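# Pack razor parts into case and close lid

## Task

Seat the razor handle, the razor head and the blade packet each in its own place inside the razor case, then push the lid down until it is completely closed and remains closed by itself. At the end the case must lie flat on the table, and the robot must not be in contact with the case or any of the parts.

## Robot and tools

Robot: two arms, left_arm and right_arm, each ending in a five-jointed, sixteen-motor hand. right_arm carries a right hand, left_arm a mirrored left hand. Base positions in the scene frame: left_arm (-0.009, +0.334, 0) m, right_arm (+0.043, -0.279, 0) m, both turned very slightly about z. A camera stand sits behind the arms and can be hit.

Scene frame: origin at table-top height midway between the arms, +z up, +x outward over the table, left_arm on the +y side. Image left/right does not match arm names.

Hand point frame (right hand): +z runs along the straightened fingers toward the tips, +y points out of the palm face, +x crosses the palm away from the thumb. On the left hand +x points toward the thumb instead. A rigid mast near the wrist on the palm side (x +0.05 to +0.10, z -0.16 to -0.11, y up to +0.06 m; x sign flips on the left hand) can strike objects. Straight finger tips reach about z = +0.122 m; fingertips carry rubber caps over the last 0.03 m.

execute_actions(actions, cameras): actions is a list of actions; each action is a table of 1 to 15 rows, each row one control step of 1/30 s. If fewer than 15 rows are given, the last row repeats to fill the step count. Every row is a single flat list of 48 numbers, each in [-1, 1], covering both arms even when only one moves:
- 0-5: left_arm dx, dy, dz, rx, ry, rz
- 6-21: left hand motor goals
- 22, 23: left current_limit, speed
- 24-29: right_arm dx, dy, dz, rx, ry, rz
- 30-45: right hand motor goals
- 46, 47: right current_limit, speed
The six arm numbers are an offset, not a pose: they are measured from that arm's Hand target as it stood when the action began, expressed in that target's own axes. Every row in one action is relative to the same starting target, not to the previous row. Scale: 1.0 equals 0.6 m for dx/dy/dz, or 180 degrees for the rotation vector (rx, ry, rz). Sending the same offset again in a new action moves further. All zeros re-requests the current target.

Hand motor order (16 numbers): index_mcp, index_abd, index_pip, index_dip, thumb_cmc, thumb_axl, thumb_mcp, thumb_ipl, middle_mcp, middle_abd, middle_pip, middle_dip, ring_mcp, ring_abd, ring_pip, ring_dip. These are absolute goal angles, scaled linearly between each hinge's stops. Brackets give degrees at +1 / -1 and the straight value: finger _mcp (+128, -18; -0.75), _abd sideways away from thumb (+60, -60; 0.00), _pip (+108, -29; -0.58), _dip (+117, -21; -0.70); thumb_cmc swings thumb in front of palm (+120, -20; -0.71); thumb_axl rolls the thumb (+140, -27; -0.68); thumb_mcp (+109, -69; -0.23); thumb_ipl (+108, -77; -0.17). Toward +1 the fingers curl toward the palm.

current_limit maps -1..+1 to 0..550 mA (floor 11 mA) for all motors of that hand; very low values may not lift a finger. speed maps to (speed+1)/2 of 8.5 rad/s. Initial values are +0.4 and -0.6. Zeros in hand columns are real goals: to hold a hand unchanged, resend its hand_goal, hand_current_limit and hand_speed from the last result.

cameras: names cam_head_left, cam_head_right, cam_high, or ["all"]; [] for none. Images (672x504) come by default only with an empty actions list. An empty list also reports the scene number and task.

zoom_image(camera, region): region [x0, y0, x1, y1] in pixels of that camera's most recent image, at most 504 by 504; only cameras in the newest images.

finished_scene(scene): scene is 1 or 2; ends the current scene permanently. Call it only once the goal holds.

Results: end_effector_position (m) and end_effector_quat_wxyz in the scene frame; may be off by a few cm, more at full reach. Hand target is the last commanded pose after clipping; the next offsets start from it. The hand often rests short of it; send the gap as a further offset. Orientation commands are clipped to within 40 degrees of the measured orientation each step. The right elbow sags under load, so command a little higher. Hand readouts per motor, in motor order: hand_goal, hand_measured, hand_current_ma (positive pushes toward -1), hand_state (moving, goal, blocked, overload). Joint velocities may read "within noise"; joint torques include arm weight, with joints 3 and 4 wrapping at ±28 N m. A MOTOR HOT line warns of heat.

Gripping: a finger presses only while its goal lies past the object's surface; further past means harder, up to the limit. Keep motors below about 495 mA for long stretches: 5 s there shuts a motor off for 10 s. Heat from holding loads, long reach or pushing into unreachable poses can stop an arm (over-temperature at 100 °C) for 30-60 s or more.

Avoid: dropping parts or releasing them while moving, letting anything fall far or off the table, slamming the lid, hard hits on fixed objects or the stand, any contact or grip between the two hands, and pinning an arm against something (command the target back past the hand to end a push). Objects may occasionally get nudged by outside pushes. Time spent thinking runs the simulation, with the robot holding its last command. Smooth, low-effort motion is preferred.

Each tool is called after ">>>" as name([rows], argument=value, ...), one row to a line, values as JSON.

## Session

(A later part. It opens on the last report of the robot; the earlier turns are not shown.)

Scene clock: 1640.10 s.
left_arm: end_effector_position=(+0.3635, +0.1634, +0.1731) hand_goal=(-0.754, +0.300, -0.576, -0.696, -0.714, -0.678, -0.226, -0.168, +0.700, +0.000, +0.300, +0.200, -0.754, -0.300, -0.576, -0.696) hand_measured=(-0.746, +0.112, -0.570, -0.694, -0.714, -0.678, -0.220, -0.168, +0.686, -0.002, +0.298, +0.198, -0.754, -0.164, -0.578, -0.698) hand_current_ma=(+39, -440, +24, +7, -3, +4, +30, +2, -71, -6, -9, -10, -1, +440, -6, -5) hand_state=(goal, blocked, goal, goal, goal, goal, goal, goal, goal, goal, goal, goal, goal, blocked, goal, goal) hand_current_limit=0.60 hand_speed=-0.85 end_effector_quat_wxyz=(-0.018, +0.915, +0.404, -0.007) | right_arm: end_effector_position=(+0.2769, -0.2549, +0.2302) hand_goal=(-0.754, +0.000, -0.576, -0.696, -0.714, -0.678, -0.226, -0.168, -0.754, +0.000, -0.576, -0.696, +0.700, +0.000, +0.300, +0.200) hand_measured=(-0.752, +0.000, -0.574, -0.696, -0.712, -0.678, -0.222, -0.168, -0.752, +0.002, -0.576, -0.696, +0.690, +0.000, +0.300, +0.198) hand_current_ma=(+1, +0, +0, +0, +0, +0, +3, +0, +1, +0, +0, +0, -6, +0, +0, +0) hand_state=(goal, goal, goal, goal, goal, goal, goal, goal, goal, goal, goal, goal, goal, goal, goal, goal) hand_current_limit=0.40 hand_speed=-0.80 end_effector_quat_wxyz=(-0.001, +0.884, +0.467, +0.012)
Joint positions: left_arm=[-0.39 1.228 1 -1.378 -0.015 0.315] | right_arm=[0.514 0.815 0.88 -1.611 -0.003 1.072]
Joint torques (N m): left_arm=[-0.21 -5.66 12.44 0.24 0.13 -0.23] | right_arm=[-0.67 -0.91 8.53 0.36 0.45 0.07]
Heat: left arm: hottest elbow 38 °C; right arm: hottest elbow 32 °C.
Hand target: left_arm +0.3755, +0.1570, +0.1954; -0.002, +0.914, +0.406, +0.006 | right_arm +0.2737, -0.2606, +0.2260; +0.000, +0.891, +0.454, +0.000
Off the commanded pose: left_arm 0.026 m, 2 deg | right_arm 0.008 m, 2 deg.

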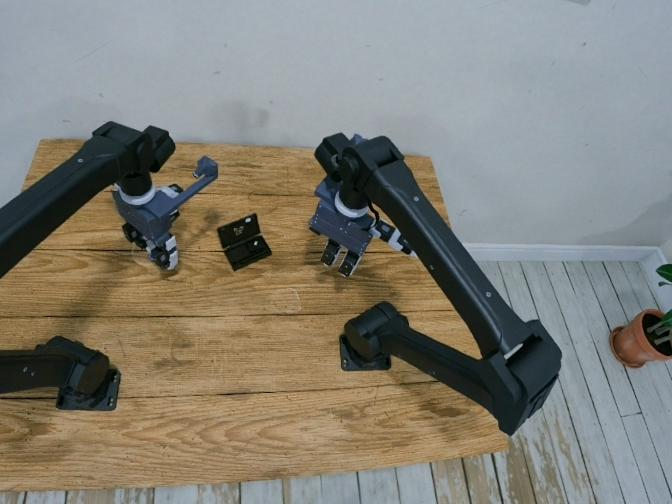

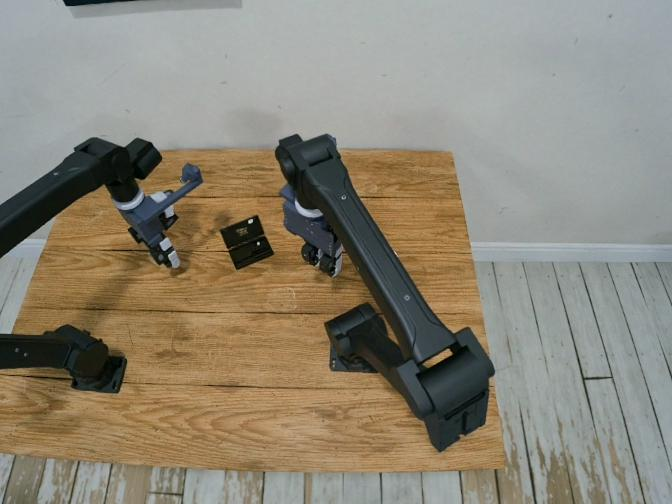

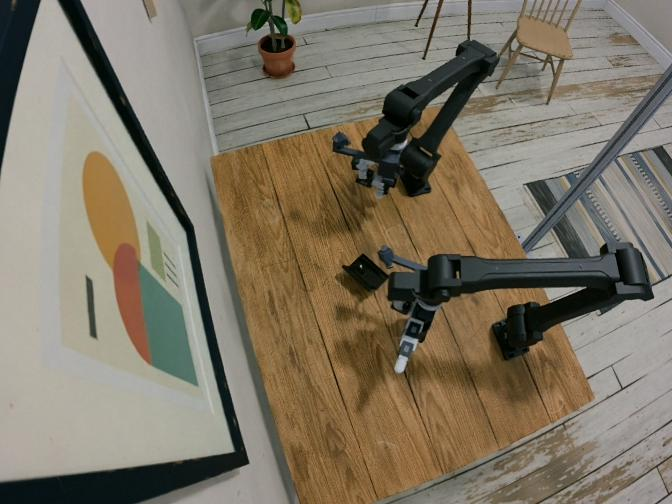

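>>> execute_actions([
  [[-0.0217,0.0517,-0.0333,0,0,-0.1244,-0.754,0.3,-0.576,-0.696,-0.714,-0.678,-0.226,-0.168,0.7,0,0.3,0.2,-0.754,-0.3,-0.576,-0.696,0.6,-0.85,0,0,0,0,0,0,-0.754,0,-0.576,-0.696,-0.714,-0.678,-0.226,-0.168,-0.754,0,-0.576,-0.696,0.7,0,0.3,0.2,0.4,-0.8]],
  [[-0.0595,0.0295,0,0,0,-0.1244,-0.754,0.3,-0.576,-0.696,-0.714,-0.678,-0.226,-0.168,0.7,0,0.3,0.2,-0.754,-0.3,-0.576,-0.696,0.6,-0.85,0,0,0,0,0,0,-0.754,0,-0.576,-0.696,-0.714,-0.678,-0.226,-0.168,-0.754,0,-0.576,-0.696,0.7,0,0.3,0.2,0.4,-0.8]],
], cameras=["cam_head_right","cam_head_left","cam_high"])

>>> zoom_image(camera="cam_head_right", region=[150, 210, 240, 290])

Scene clock: 1658.87 s.
left_arm: end_effector_position=(+0.3807, +0.0911, +0.1963) hand_goal=(-0.754, +0.300, -0.576, -0.696, -0.714, -0.678, -0.226, -0.168, +0.700, +0.000, +0.300, +0.200, -0.754, -0.300, -0.576, -0.696) hand_measured=(-0.750, +0.112, -0.572, -0.694, -0.714, -0.678, -0.222, -0.168, +0.686, +0.000, +0.298, +0.198, -0.756, -0.166, -0.578, -0.698) hand_current_ma=(+22, -440, +21, +7, +1, +4, +30, +2, -71, -4, -9, -10, -9, +440, -6, -5) hand_state=(goal, blocked, goal, goal, goal, goal, goal, goal, goal, goal, goal, goal, goal, blocked, goal, goal) hand_current_limit=0.60 hand_speed=-0.85 end_effector_quat_wxyz=(-0.017, +0.697, +0.717, +0.003) | right_arm: end_effector_position=(+0.2769, -0.2549, +0.2302) hand_goal=(-0.754, +0.000, -0.576, -0.696, -0.714, -0.678, -0.226, -0.168, -0.754, +0.000, -0.576, -0.696, +0.700, +0.000, +0.300, +0.200) hand_measured=(-0.752, +0.000, -0.574, -0.696, -0.712, -0.678, -0.222, -0.168, -0.752, +0.002, -0.576, -0.696, +0.690, +0.000, +0.300, +0.198) hand_current_ma=(+1, +0, +0, +0, +0, +0, +3, +0, +1, +0, +0, +0, -6, +0, +0, +0) hand_state=(goal, goal, goal, goal, goal, goal, goal, goal, goal, goal, goal, goal, goal, goal, goal, goal) hand_current_limit=0.40 hand_speed=-0.80 end_effector_quat_wxyz=(-0.001, +0.884, +0.467, +0.012)
Joint positions: left_arm=[-0.69 1.438 1.253 -1.418 -0.008 -0.753] | right_arm=[0.514 0.815 0.88 -1.611 -0.003 1.072]
Joint torques (N m): left_arm=[0.85 -8.29 12.77 0.16 -0.24 -0.23] | right_arm=[-0.67 -0.91 8.51 0.36 0.45 0.07]
Heat: left arm: hottest elbow 38 °C; right arm: hottest elbow 32 °C.
Hand target: left_arm +0.3944, +0.0868, +0.2149; +0.000, +0.690, +0.724, +0.006 | right_arm +0.2737, -0.2606, +0.2260; +0.000, +0.891, +0.455, +0.000
Off the commanded pose: left_arm 0.024 m, 2 deg | right_arm 0.008 m, 2 deg.

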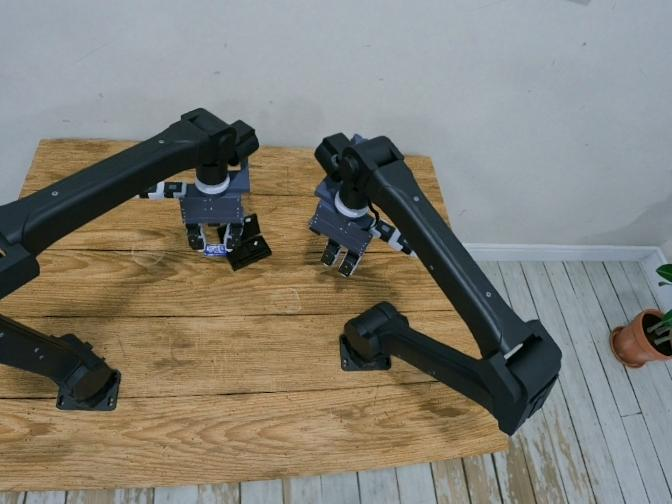

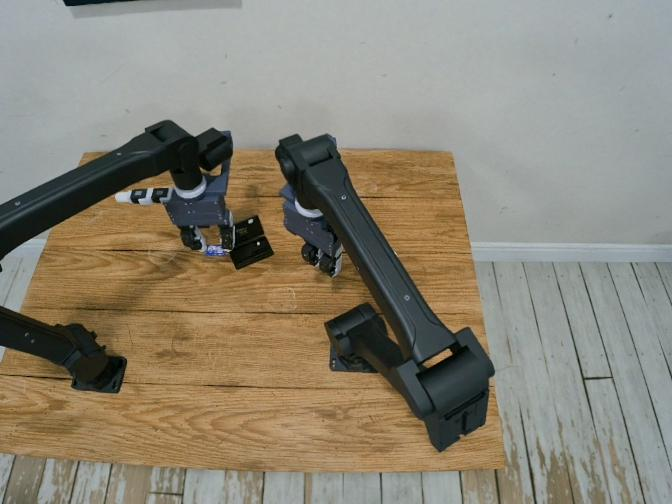

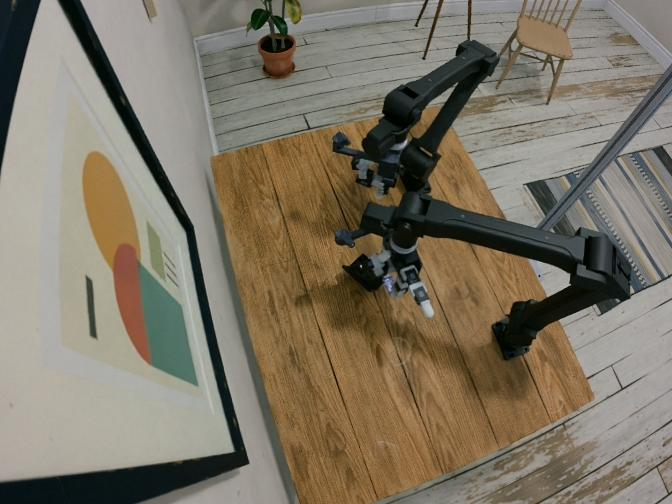

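Scaled by 5.600 from the camera's 672x504 image, which has a finer 960x720 frame.

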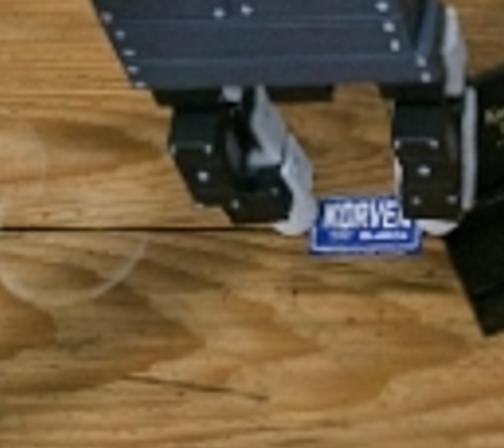

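>>> execute_actions([
  [[-0.0705,-0.015,0,0,0,-0.1244,-0.754,0.3,-0.576,-0.696,-0.714,-0.678,-0.226,-0.168,0.7,0,0.3,0.2,-0.754,-0.3,-0.576,-0.696,0.6,-0.85,0,0,0,0,0,0,-0.754,0,-0.576,-0.696,-0.714,-0.678,-0.226,-0.168,-0.754,0,-0.576,-0.696,0.7,0,0.3,0.2,0.4,-0.8]],
], cameras=["cam_head_right","cam_head_left","cam_high"])

>>> zoom_image(camera="cam_head_right", region=[200, 210, 280, 290])

>>> zoom_image(camera="cam_head_left", region=[200, 210, 280, 290])

>>> zoom_image(camera="cam_high", region=[330, 230, 410, 310])

Scene clock: 1669.20 s.
left_arm: end_effector_position=(+0.3761, +0.0484, +0.2011) hand_goal=(-0.754, +0.300, -0.576, -0.696, -0.714, -0.678, -0.226, -0.168, +0.700, +0.000, +0.300, +0.200, -0.754, -0.300, -0.576, -0.696) hand_measured=(-0.748, +0.112, -0.572, -0.694, -0.712, -0.678, -0.222, -0.168, +0.686, +0.000, +0.298, +0.198, -0.756, -0.166, -0.578, -0.698) hand_current_ma=(+27, -440, +20, +7, +7, +4, +30, +2, -71, -3, -9, -10, -8, +440, -6, -5) hand_state=(goal, blocked, goal, goal, goal, goal, goal, goal, goal, goal, goal, goal, goal, blocked, goal, goal) hand_current_limit=0.60 hand_speed=-0.85 end_effector_quat_wxyz=(-0.011, +0.544, +0.839, +0.007) | right_arm: end_effector_position=(+0.2769, -0.2549, +0.2302) hand_goal=(-0.754, +0.000, -0.576, -0.696, -0.714, -0.678, -0.226, -0.168, -0.754, +0.000, -0.576, -0.696, +0.700, +0.000, +0.300, +0.200) hand_measured=(-0.752, +0.000, -0.574, -0.696, -0.712, -0.678, -0.222, -0.168, -0.752, +0.002, -0.576, -0.696, +0.690, +0.000, +0.300, +0.198) hand_current_ma=(+1, +0, +0, +0, +0, +0, +3, +0, +1, +0, +0, +0, -6, +0, +0, +0) hand_state=(goal, goal, goal, goal, goal, goal, goal, goal, goal, goal, goal, goal, goal, goal, goal, goal) hand_current_limit=0.40 hand_speed=-0.80 end_effector_quat_wxyz=(-0.001, +0.884, +0.467, +0.012)
Joint positions: left_arm=[-0.792 1.584 1.425 -1.437 -0.009 -1.245] | right_arm=[0.514 0.815 0.88 -1.611 -0.003 1.072]
Joint torques (N m): left_arm=[0.44 -10.29 12.33 0.1 -0.24 -0.19] | right_arm=[-0.67 -0.91 8.53 0.36 0.45 0.07]
Heat: left arm: hottest elbow 38 °C; right arm: hottest elbow 32 °C.
Hand target: left_arm +0.3874, +0.0440, +0.2144; +0.001, +0.536, +0.844, +0.006 | right_arm +0.2737, -0.2606, +0.2260; +0.000, +0.891, +0.455, +0.000
Off the commanded pose: left_arm 0.018 m, 2 deg | right_arm 0.008 m, 2 deg.

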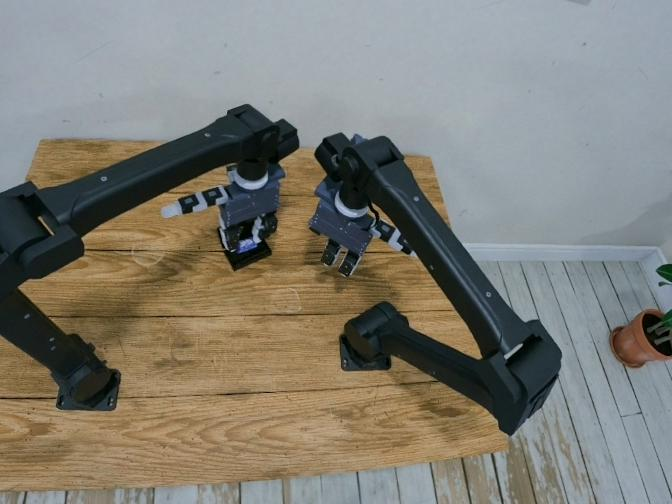

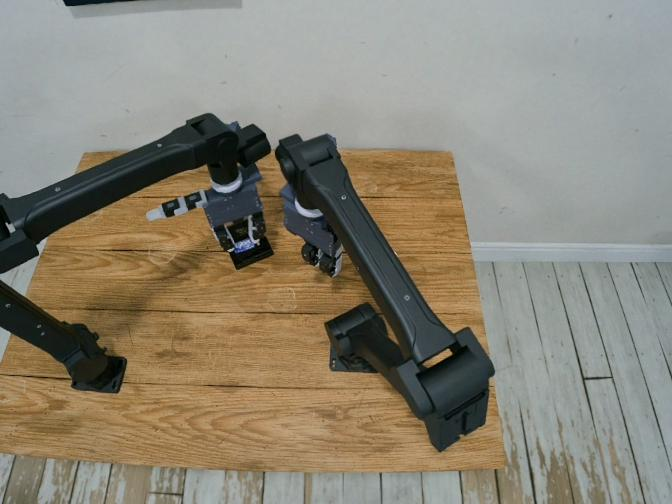

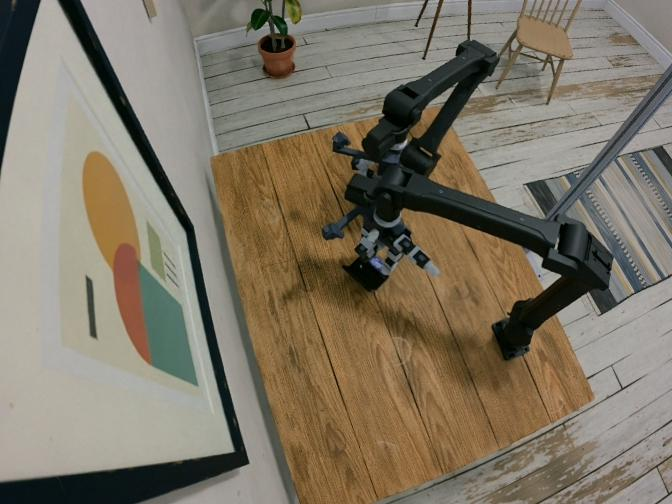

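Scaled by 6.300 from the camera's 672x504 image, which has a finer 960x720 frame.

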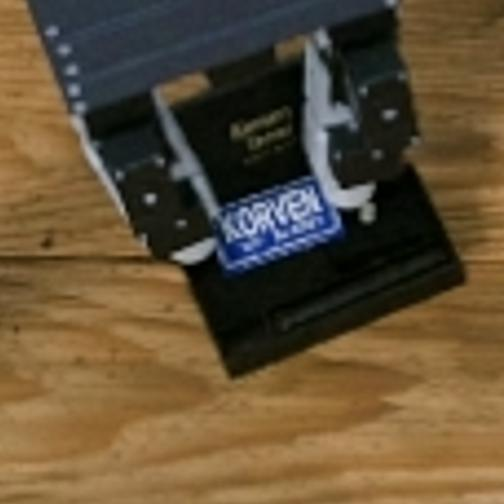

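Scaled by 6.300 from the camera's 672x504 image, which has a finer 960x720 frame.

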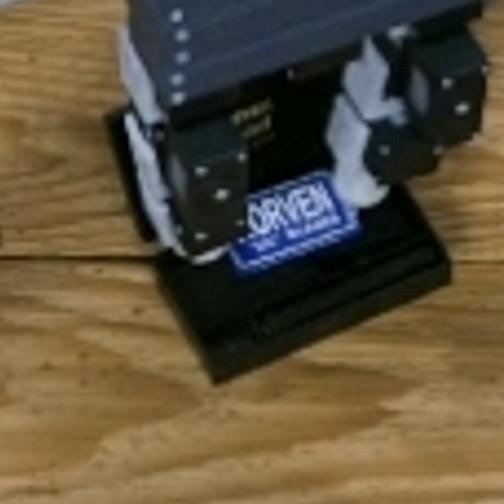

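Scaled by 6.300 from the camera's 672x504 image, which has a finer 960x720 frame.

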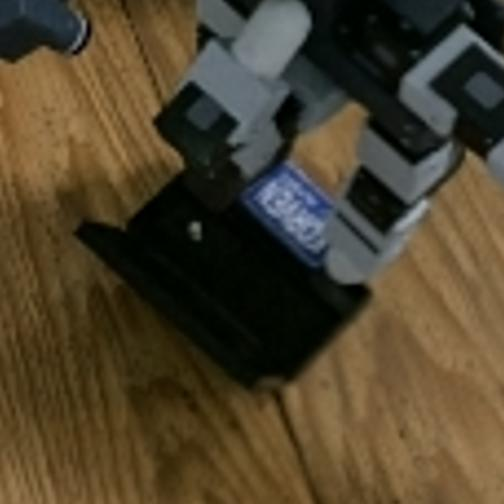

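>>> execute_actions([
  [[0.01,0.011,0,0,0,0,-0.754,0.3,-0.576,-0.696,-0.714,-0.678,-0.226,-0.168,0.7,0,0.3,0.2,-0.754,-0.3,-0.576,-0.696,0.6,-0.85,0,0,0,0,0,0,-0.754,0,-0.576,-0.696,-0.714,-0.678,-0.226,-0.168,-0.754,0,-0.576,-0.696,0.7,0,0.3,0.2,0.4,-0.8],[0.02,0.022,0,0,0,0,-0.754,0.3,-0.576,-0.696,-0.714,-0.678,-0.226,-0.168,0.7,0,0.3,0.2,-0.754,-0.3,-0.576,-0.696,0.6,-0.85,0,0,0,0,0,0,-0.754,0,-0.576,-0.696,-0.714,-0.678,-0.226,-0.168,-0.754,0,-0.576,-0.696,0.7,0,0.3,0.2,0.4,-0.8],[0.0306,0.0328,0.03,0,0,0,-0.754,0.3,-0.576,-0.696,-0.714,-0.678,-0.226,-0.168,0.7,0,0.3,0.2,-0.754,-0.3,-0.576,-0.696,0.6,-0.85,0,0,0,0,0,0,-0.754,0,-0.576,-0.696,-0.714,-0.678,-0.226,-0.168,-0.754,0,-0.576,-0.696,0.7,0,0.3,0.2,0.4,-0.8]],
], cameras=["all"])

>>> zoom_image(camera="cam_head_right", region=[200, 210, 280, 290])

>>> zoom_image(camera="cam_head_left", region=[200, 210, 280, 290])

Scene clock: 1702.57 s.
left_arm: end_effector_position=(+0.3977, +0.0690, +0.1983) hand_goal=(-0.754, +0.300, -0.576, -0.696, -0.714, -0.678, -0.226, -0.168, +0.700, +0.000, +0.300, +0.200, -0.754, -0.300, -0.576, -0.696) hand_measured=(-0.748, +0.112, -0.572, -0.694, -0.712, -0.678, -0.222, -0.168, +0.686, +0.000, +0.298, +0.198, -0.756, -0.166, -0.578, -0.698) hand_current_ma=(+26, -440, +20, +7, +7, +4, +30, +2, -71, -3, -9, -10, -8, +440, -6, -5) hand_state=(goal, blocked, goal, goal, goal, goal, goal, goal, goal, goal, goal, goal, goal, blocked, goal, goal) hand_current_limit=0.60 hand_speed=-0.85 end_effector_quat_wxyz=(-0.002, +0.533, +0.846, +0.006) | right_arm: end_effector_position=(+0.2769, -0.2549, +0.2302) hand_goal=(-0.754, +0.000, -0.576, -0.696, -0.714, -0.678, -0.226, -0.168, -0.754, +0.000, -0.576, -0.696, +0.700, +0.000, +0.300, +0.200) hand_measured=(-0.752, +0.000, -0.574, -0.696, -0.712, -0.678, -0.222, -0.168, -0.752, +0.002, -0.576, -0.696, +0.690, +0.000, +0.300, +0.198) hand_current_ma=(+1, +0, +0, +0, +0, +0, +3, +0, +1, +0, +0, +0, -6, +0, +0, +0) hand_state=(goal, goal, goal, goal, goal, goal, goal, goal, goal, goal, goal, goal, goal, goal, goal, goal) hand_current_limit=0.40 hand_speed=-0.80 end_effector_quat_wxyz=(-0.001, +0.884, +0.467, +0.012)
Joint positions: left_arm=[-0.729 1.58 1.413 -1.409 -0.011 -1.209] | right_arm=[0.514 0.815 0.88 -1.611 -0.003 1.072]
Joint torques (N m): left_arm=[0.03 -11.34 7.97 0.98 -0.13 0.02] | right_arm=[-0.67 -0.91 8.53 0.36 0.45 0.07]
Heat: left arm: hottest elbow 42 °C; right arm: hottest elbow 31 °C.
Hand target: left_arm +0.3975, +0.0691, +0.1967; +0.001, +0.536, +0.844, +0.006 | right_arm +0.2737, -0.2606, +0.2260; +0.000, +0.891, +0.455, +0.000
Off the commanded pose: left_arm 0.002 m, 1 deg | right_arm 0.008 m, 2 deg.

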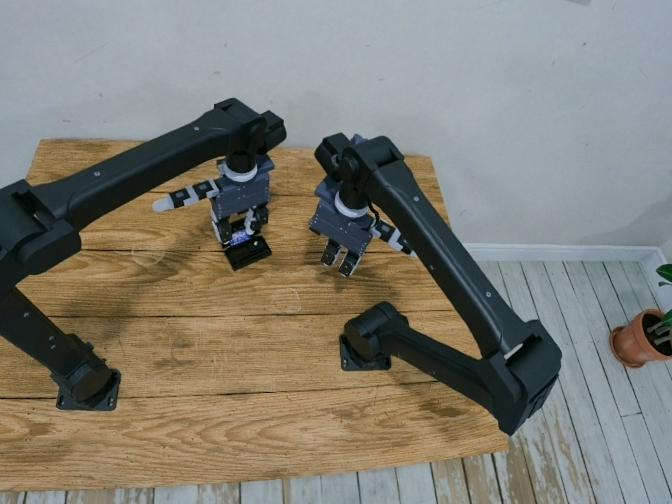

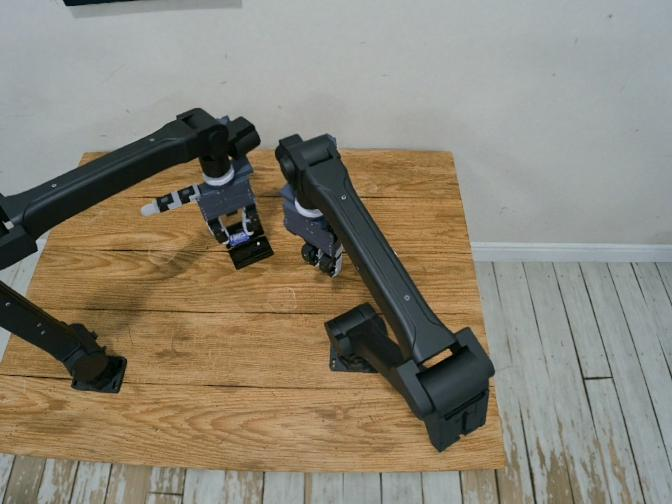

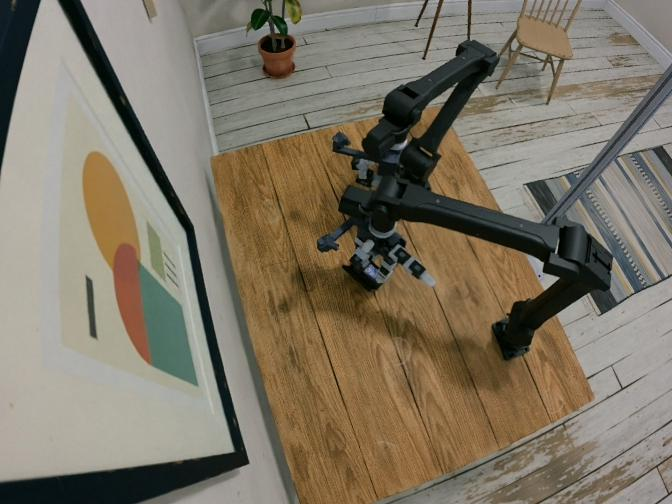

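Scaled by 6.300 from the camera's 672x504 image, which has a finer 960x720 frame.

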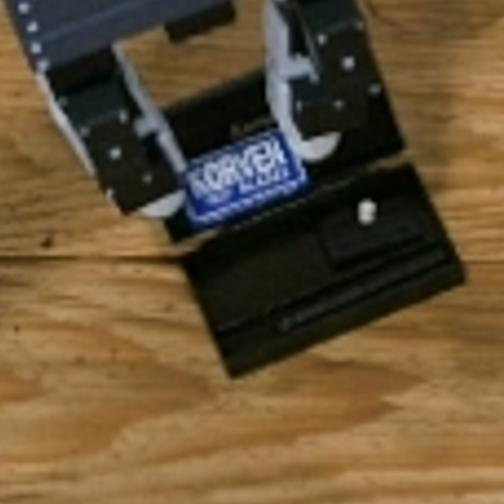

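Scaled by 6.300 from the camera's 672x504 image, which has a finer 960x720 frame.

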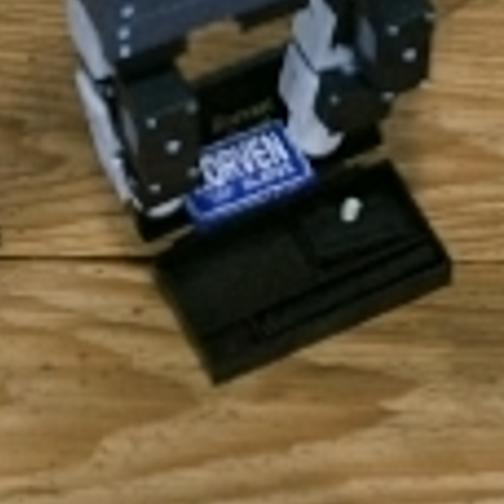

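>>> execute_actions([
  [[0.0095,-0.0034,0.005,0,0,0,-0.754,0.3,-0.576,-0.696,-0.714,-0.678,-0.226,-0.168,0.7,0,0.3,0.2,-0.754,-0.3,-0.576,-0.696,0.6,-0.85,0,0,0,0,0,0,-0.754,0,-0.576,-0.696,-0.714,-0.678,-0.226,-0.168,-0.754,0,-0.576,-0.696,0.7,0,0.3,0.2,0.4,-0.8],[0.0189,-0.0068,0.01,0,0,0,-0.754,0.3,-0.576,-0.696,-0.714,-0.678,-0.226,-0.168,0.7,0,0.3,0.2,-0.754,-0.3,-0.576,-0.696,0.6,-0.85,0,0,0,0,0,0,-0.754,0,-0.576,-0.696,-0.714,-0.678,-0.226,-0.168,-0.754,0,-0.576,-0.696,0.7,0,0.3,0.2,0.4,-0.8],[0.0189,-0.0068,0.025,0,0,0,-0.754,0.3,-0.576,-0.696,-0.714,-0.678,-0.226,-0.168,0.7,0,0.3,0.2,-0.754,-0.3,-0.576,-0.696,0.6,-0.85,0,0,0,0,0,0,-0.754,0,-0.576,-0.696,-0.714,-0.678,-0.226,-0.168,-0.754,0,-0.576,-0.696,0.7,0,0.3,0.2,0.4,-0.8],[0.0189,-0.0068,0.04,0,0,0,-0.754,0.3,-0.576,-0.696,-0.714,-0.678,-0.226,-0.168,0.7,0,0.3,0.2,-0.754,-0.3,-0.576,-0.696,0.6,-0.85,0,0,0,0,0,0,-0.754,0,-0.576,-0.696,-0.714,-0.678,-0.226,-0.168,-0.754,0,-0.576,-0.696,0.7,0,0.3,0.2,0.4,-0.8]],
], cameras=["all"])

>>> zoom_image(camera="cam_head_right", region=[220, 225, 280, 285])

>>> zoom_image(camera="cam_head_left", region=[220, 225, 280, 285])

>>> zoom_image(camera="cam_high", region=[320, 220, 420, 320])

Scene clock: 1733.17 s.
left_arm: end_effector_position=(+0.3873, +0.0789, +0.1760) hand_goal=(-0.754, +0.300, -0.576, -0.696, -0.714, -0.678, -0.226, -0.168, +0.700, +0.000, +0.300, +0.200, -0.754, -0.300, -0.576, -0.696) hand_measured=(-0.748, +0.112, -0.572, -0.694, -0.712, -0.678, -0.222, -0.168, +0.686, +0.000, +0.298, +0.198, -0.756, -0.166, -0.578, -0.698) hand_current_ma=(+26, -440, +20, +7, +7, +4, +30, +2, -71, -3, -9, -10, -8, +440, -6, -5) hand_state=(goal, blocked, goal, goal, goal, goal, goal, goal, goal, goal, goal, goal, goal, blocked, goal, goal) hand_current_limit=0.60 hand_speed=-0.85 end_effector_quat_wxyz=(-0.001, +0.534, +0.845, +0.006) | right_arm: end_effector_position=(+0.2769, -0.2549, +0.2302) hand_goal=(-0.754, +0.000, -0.576, -0.696, -0.714, -0.678, -0.226, -0.168, -0.754, +0.000, -0.576, -0.696, +0.700, +0.000, +0.300, +0.200) hand_measured=(-0.752, +0.000, -0.574, -0.696, -0.712, -0.678, -0.222, -0.168, -0.752, +0.002, -0.576, -0.696, +0.690, +0.000, +0.300, +0.198) hand_current_ma=(+1, +0, +0, +0, +0, +0, +3, +0, +1, +0, +0, +0, -6, +0, +0, +0) hand_state=(goal, goal, goal, goal, goal, goal, goal, goal, goal, goal, goal, goal, goal, goal, goal, goal) hand_current_limit=0.40 hand_speed=-0.80 end_effector_quat_wxyz=(-0.001, +0.884, +0.467, +0.012)
Joint positions: left_arm=[-0.729 1.553 1.321 -1.342 -0.011 -1.206] | right_arm=[0.514 0.815 0.88 -1.611 -0.003 1.072]
Joint torques (N m): left_arm=[-0.15 -9.99 8.36 0.92 -0.15 -0.04] | right_arm=[-0.67 -0.85 8.53 0.36 0.45 0.07]
Heat: left arm: hottest elbow 38 °C; right arm: hottest elbow 31 °C.
Hand target: left_arm +0.3892, +0.0780, +0.1727; +0.001, +0.536, +0.844, +0.006 | right_arm +0.2737, -0.2606, +0.2260; +0.000, +0.891, +0.455, +0.000
Off the commanded pose: left_arm 0.004 m, 0 deg | right_arm 0.008 m, 2 deg.

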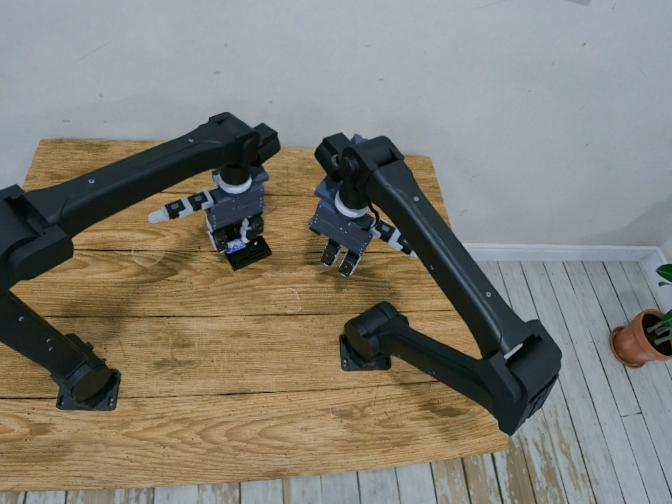

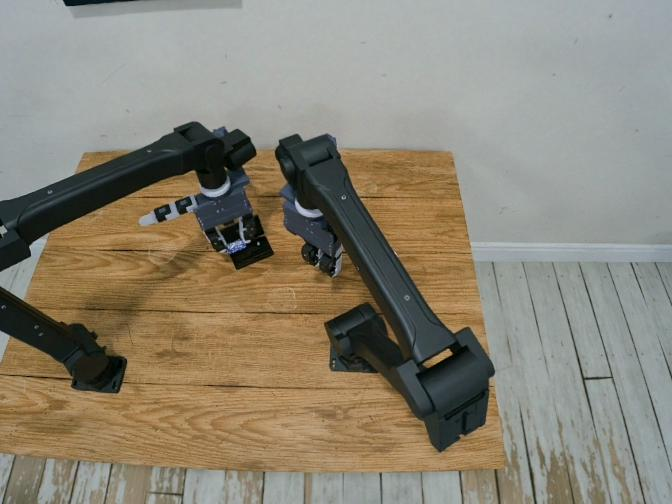

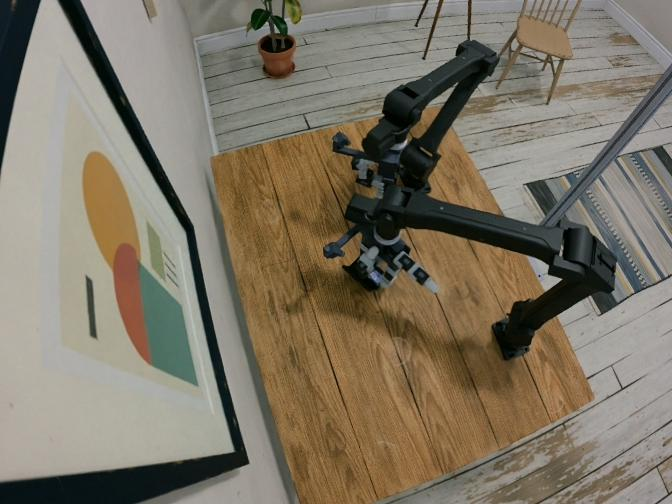

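Scaled by 8.400 from the camera's 672x504 image, which has a finer 960x720 frame.

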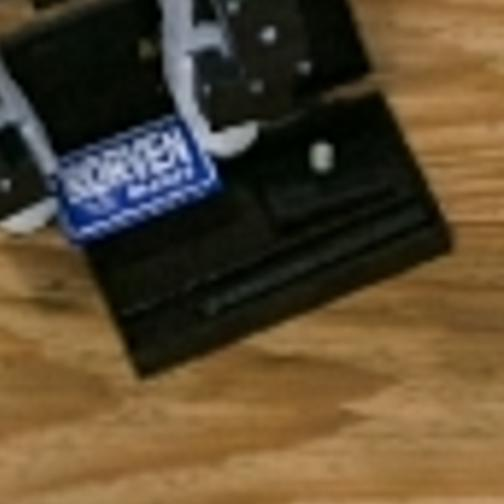

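Scaled by 8.400 from the camera's 672x504 image, which has a finer 960x720 frame.

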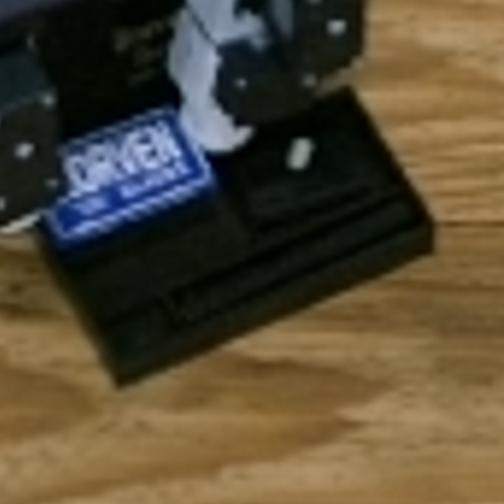

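Scaled by 5.040 from the camera's 672x504 image, which has a finer 960x720 frame.

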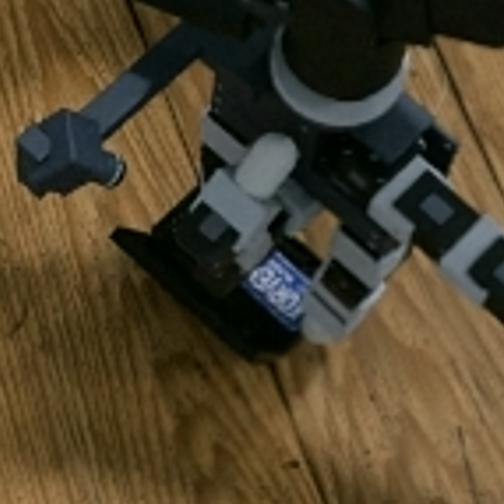

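>>> execute_actions([
  [[-0.0048,-0.0053,0.012,0,0,0,-0.754,0.3,-0.576,-0.696,-0.714,-0.678,-0.226,-0.168,0.7,0,0.3,0.2,-0.754,-0.3,-0.576,-0.696,0.6,-0.85,0,0,0,0,0,0,-0.754,0,-0.576,-0.696,-0.714,-0.678,-0.226,-0.168,-0.754,0,-0.576,-0.696,0.7,0,0.3,0.2,0.4,-0.8],[-0.0048,-0.0053,0.022,0,0,0,-0.754,0.3,-0.576,-0.696,-0.714,-0.678,-0.226,-0.168,0.7,0,0.3,0.2,-0.754,-0.3,-0.576,-0.696,0.6,-0.85,0,0,0,0,0,0,-0.754,0,-0.576,-0.696,-0.714,-0.678,-0.226,-0.168,-0.754,0,-0.576,-0.696,0.7,0,0.3,0.2,0.4,-0.8],[-0.0048,-0.0053,0.0328,0,0,0,-0.754,0.3,-0.576,-0.696,-0.714,-0.678,-0.226,-0.168,0.7,0,0.3,0.2,-0.754,-0.3,-0.576,-0.696,0.6,-0.85,0,0,0,0,0,0,-0.754,0,-0.576,-0.696,-0.714,-0.678,-0.226,-0.168,-0.754,0,-0.576,-0.696,0.7,0,0.3,0.2,0.4,-0.8]],
], cameras=["all"])

>>> zoom_image(camera="cam_head_right", region=[220, 225, 280, 285])

>>> zoom_image(camera="cam_head_left", region=[220, 225, 280, 285])

>>> zoom_image(camera="cam_high", region=[330, 240, 410, 320])

Scene clock: 1760.03 s.
left_arm: end_effector_position=(+0.3892, +0.0771, +0.1641) hand_goal=(-0.754, +0.300, -0.576, -0.696, -0.714, -0.678, -0.226, -0.168, +0.700, +0.000, +0.300, +0.200, -0.754, -0.300, -0.576, -0.696) hand_measured=(-0.748, +0.112, -0.572, -0.694, -0.712, -0.678, -0.222, -0.168, +0.686, +0.000, +0.298, +0.198, -0.756, -0.166, -0.578, -0.698) hand_current_ma=(+26, -440, +20, +7, +7, +4, +30, +2, -71, -3, -9, -10, -8, +440, -6, -5) hand_state=(goal, blocked, goal, goal, goal, goal, goal, goal, goal, goal, goal, goal, goal, blocked, goal, goal) hand_current_limit=0.60 hand_speed=-0.85 end_effector_quat_wxyz=(+0.008, +0.534, +0.845, +0.004) | right_arm: end_effector_position=(+0.2769, -0.2549, +0.2302) hand_goal=(-0.754, +0.000, -0.576, -0.696, -0.714, -0.678, -0.226, -0.168, -0.754, +0.000, -0.576, -0.696, +0.700, +0.000, +0.300, +0.200) hand_measured=(-0.752, +0.000, -0.574, -0.696, -0.712, -0.678, -0.222, -0.168, -0.752, +0.002, -0.576, -0.696, +0.690, +0.000, +0.300, +0.198) hand_current_ma=(+1, +0, +0, +0, +0, +0, +3, +0, +1, +0, +0, +0, -6, +0, +0, +0) hand_state=(goal, goal, goal, goal, goal, goal, goal, goal, goal, goal, goal, goal, goal, goal, goal, goal) hand_current_limit=0.40 hand_speed=-0.80 end_effector_quat_wxyz=(-0.001, +0.884, +0.467, +0.012)
Joint positions: left_arm=[-0.729 1.556 1.292 -1.292 -0.011 -1.206] | right_arm=[0.514 0.815 0.88 -1.611 -0.003 1.072]
Joint torques (N m): left_arm=[-0.79 -9.05 8.01 1.06 -0.14 -0.15] | right_arm=[-0.67 -0.91 8.53 0.36 0.45 0.07]
Heat: left arm: hottest elbow 36 °C; right arm: hottest elbow 31 °C.
Hand target: left_arm +0.3877, +0.0742, +0.1530; +0.001, +0.536, +0.844, +0.006 | right_arm +0.2737, -0.2606, +0.2260; +0.000, +0.891, +0.455, +0.000
Off the commanded pose: left_arm 0.012 m, 1 deg | right_arm 0.008 m, 2 deg.

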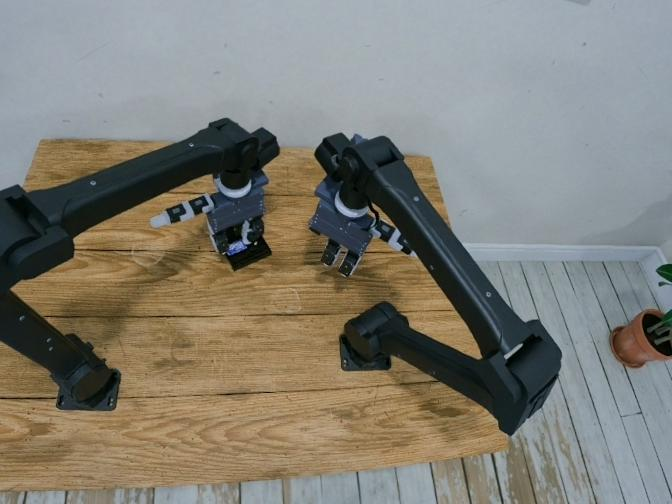

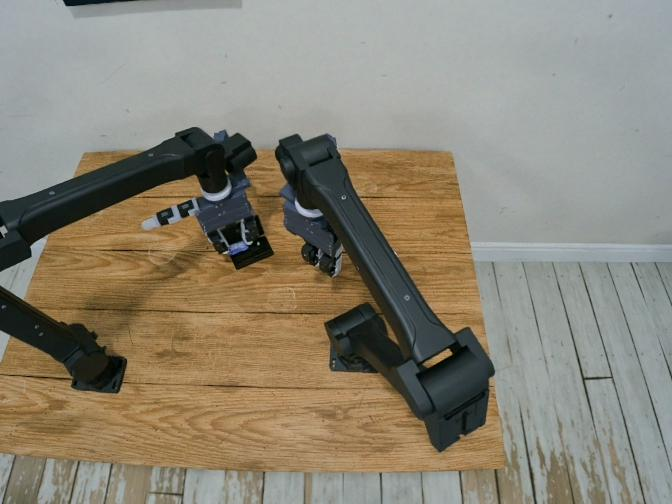

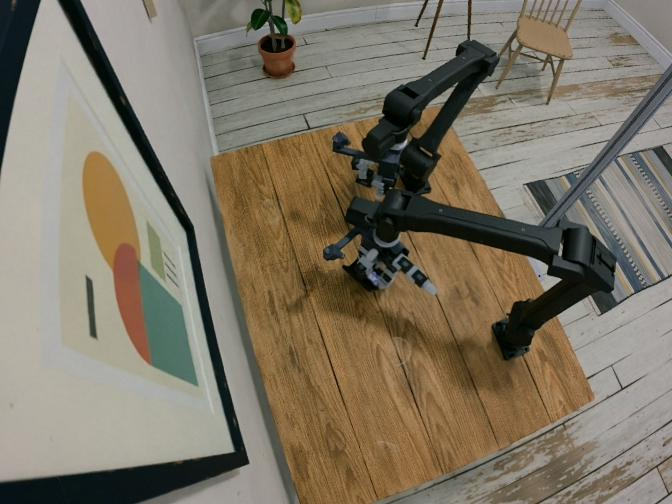

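Scaled by 8.400 from the camera's 672x504 image, which has a finer 960x720 frame.

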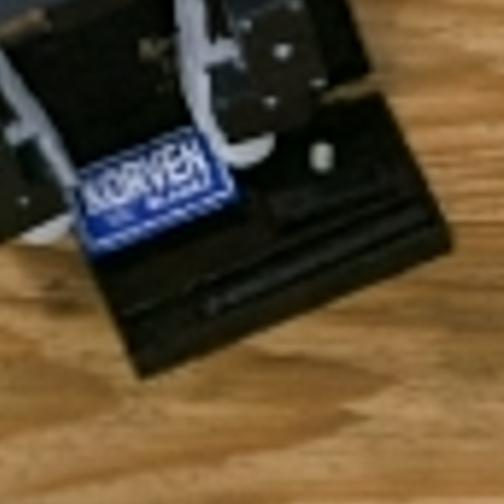

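Scaled by 8.400 from the camera's 672x504 image, which has a finer 960x720 frame.

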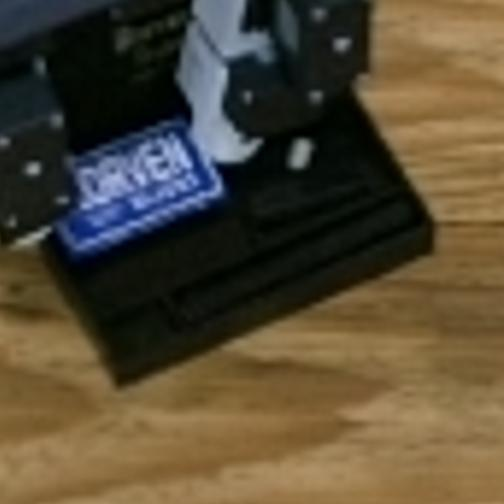

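Scaled by 6.300 from the camera's 672x504 image, which has a finer 960x720 frame.

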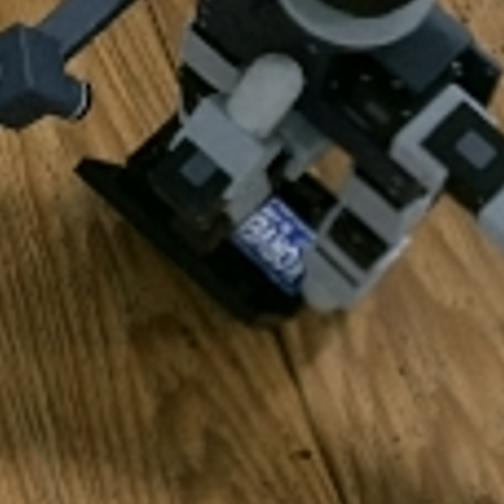

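>>> execute_actions([
  [[-0.004,-0.002,0.004,0,0,0,-0.754,0.3,-0.576,-0.696,-0.714,-0.678,-0.226,-0.168,0.7,0,0.3,0.2,-0.754,-0.3,-0.576,-0.696,0.6,-0.85,0,0,0,0,0,0,-0.754,0,-0.576,-0.696,-0.714,-0.678,-0.226,-0.168,-0.754,0,-0.576,-0.696,0.7,0,0.3,0.2,0.4,-0.8]],
], cameras=["all"])

>>> zoom_image(camera="cam_head_right", region=[220, 225, 280, 285])

>>> zoom_image(camera="cam_head_left", region=[220, 225, 280, 285])

Scene clock: 1777.37 s.
left_arm: end_effector_position=(+0.3901, +0.0762, +0.1630) hand_goal=(-0.754, +0.300, -0.576, -0.696, -0.714, -0.678, -0.226, -0.168, +0.700, +0.000, +0.300, +0.200, -0.754, -0.300, -0.576, -0.696) hand_measured=(-0.748, +0.112, -0.572, -0.694, -0.712, -0.678, -0.222, -0.168, +0.686, +0.000, +0.298, +0.198, -0.756, -0.166, -0.578, -0.698) hand_current_ma=(+26, -440, +20, +7, +7, +4, +30, +2, -71, -3, -9, -10, -8, +440, -6, -5) hand_state=(goal, blocked, goal, goal, goal, goal, goal, goal, goal, goal, goal, goal, goal, blocked, goal, goal) hand_current_limit=0.60 hand_speed=-0.85 end_effector_quat_wxyz=(+0.010, +0.534, +0.845, +0.004) | right_arm: end_effector_position=(+0.2769, -0.2549, +0.2302) hand_goal=(-0.754, +0.000, -0.576, -0.696, -0.714, -0.678, -0.226, -0.168, -0.754, +0.000, -0.576, -0.696, +0.700, +0.000, +0.300, +0.200) hand_measured=(-0.752, +0.000, -0.574, -0.696, -0.712, -0.678, -0.222, -0.168, -0.752, +0.002, -0.576, -0.696, +0.690, +0.000, +0.300, +0.198) hand_current_ma=(+1, +0, +0, +0, +0, +0, +3, +0, +1, +0, +0, +0, -6, +0, +0, +0) hand_state=(goal, goal, goal, goal, goal, goal, goal, goal, goal, goal, goal, goal, goal, goal, goal, goal) hand_current_limit=0.40 hand_speed=-0.80 end_effector_quat_wxyz=(-0.001, +0.884, +0.467, +0.012)
Joint positions: left_arm=[-0.729 1.558 1.292 -1.287 -0.011 -1.207] | right_arm=[0.514 0.815 0.88 -1.611 -0.003 1.072]
Joint torques (N m): left_arm=[-1.03 -9 8.05 0.98 -0.12 -0.17] | right_arm=[-0.67 -0.91 8.51 0.35 0.45 0.07]
Heat: left arm: hottest elbow 36 °C; right arm: hottest elbow 31 °C.
Hand target: left_arm +0.3877, +0.0715, +0.1505; +0.001, +0.536, +0.844, +0.006 | right_arm +0.2737, -0.2606, +0.2260; +0.000, +0.891, +0.455, +0.000
Off the commanded pose: left_arm 0.013 m, 1 deg | right_arm 0.008 m, 2 deg.

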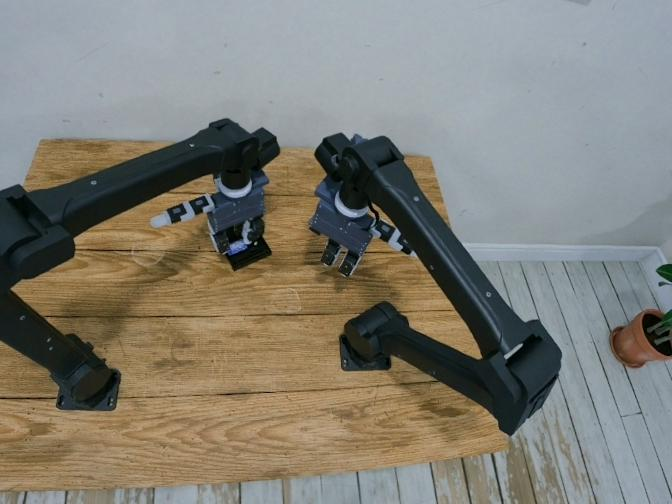

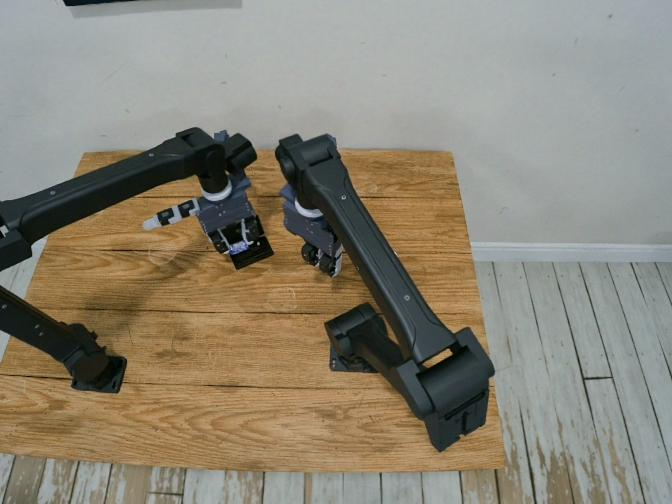

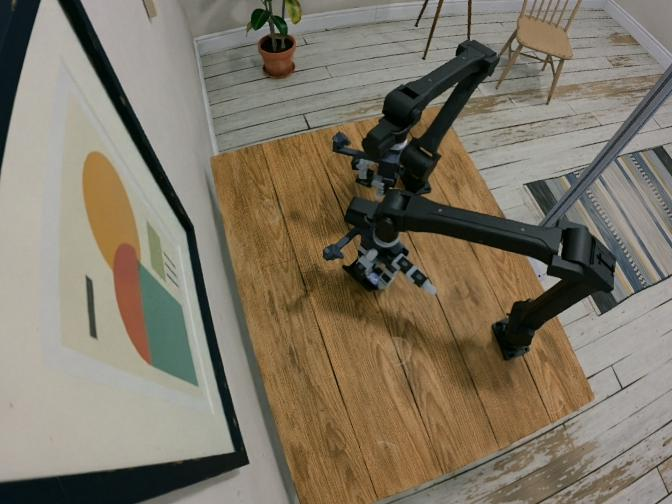

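Scaled by 8.400 from the camera's 672x504 image, which has a finer 960x720 frame.

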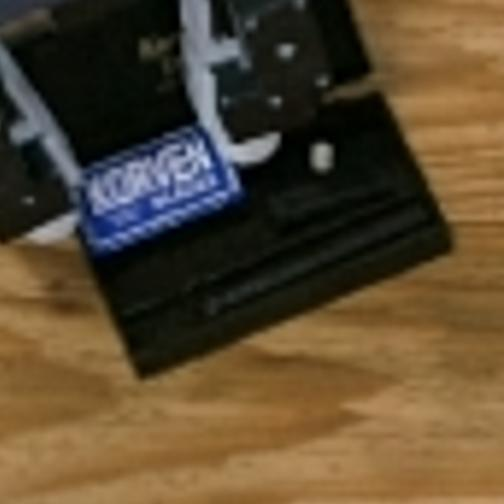

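Scaled by 8.400 from the camera's 672x504 image, which has a finer 960x720 frame.

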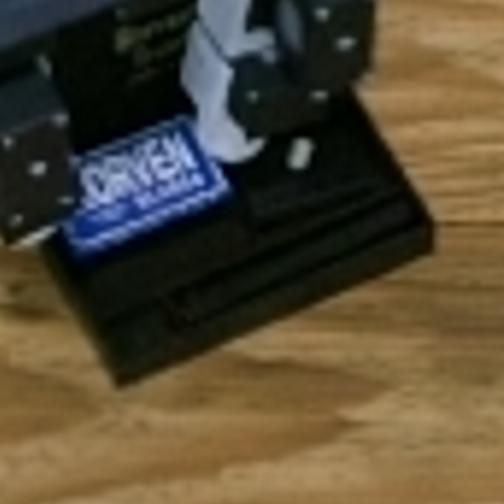

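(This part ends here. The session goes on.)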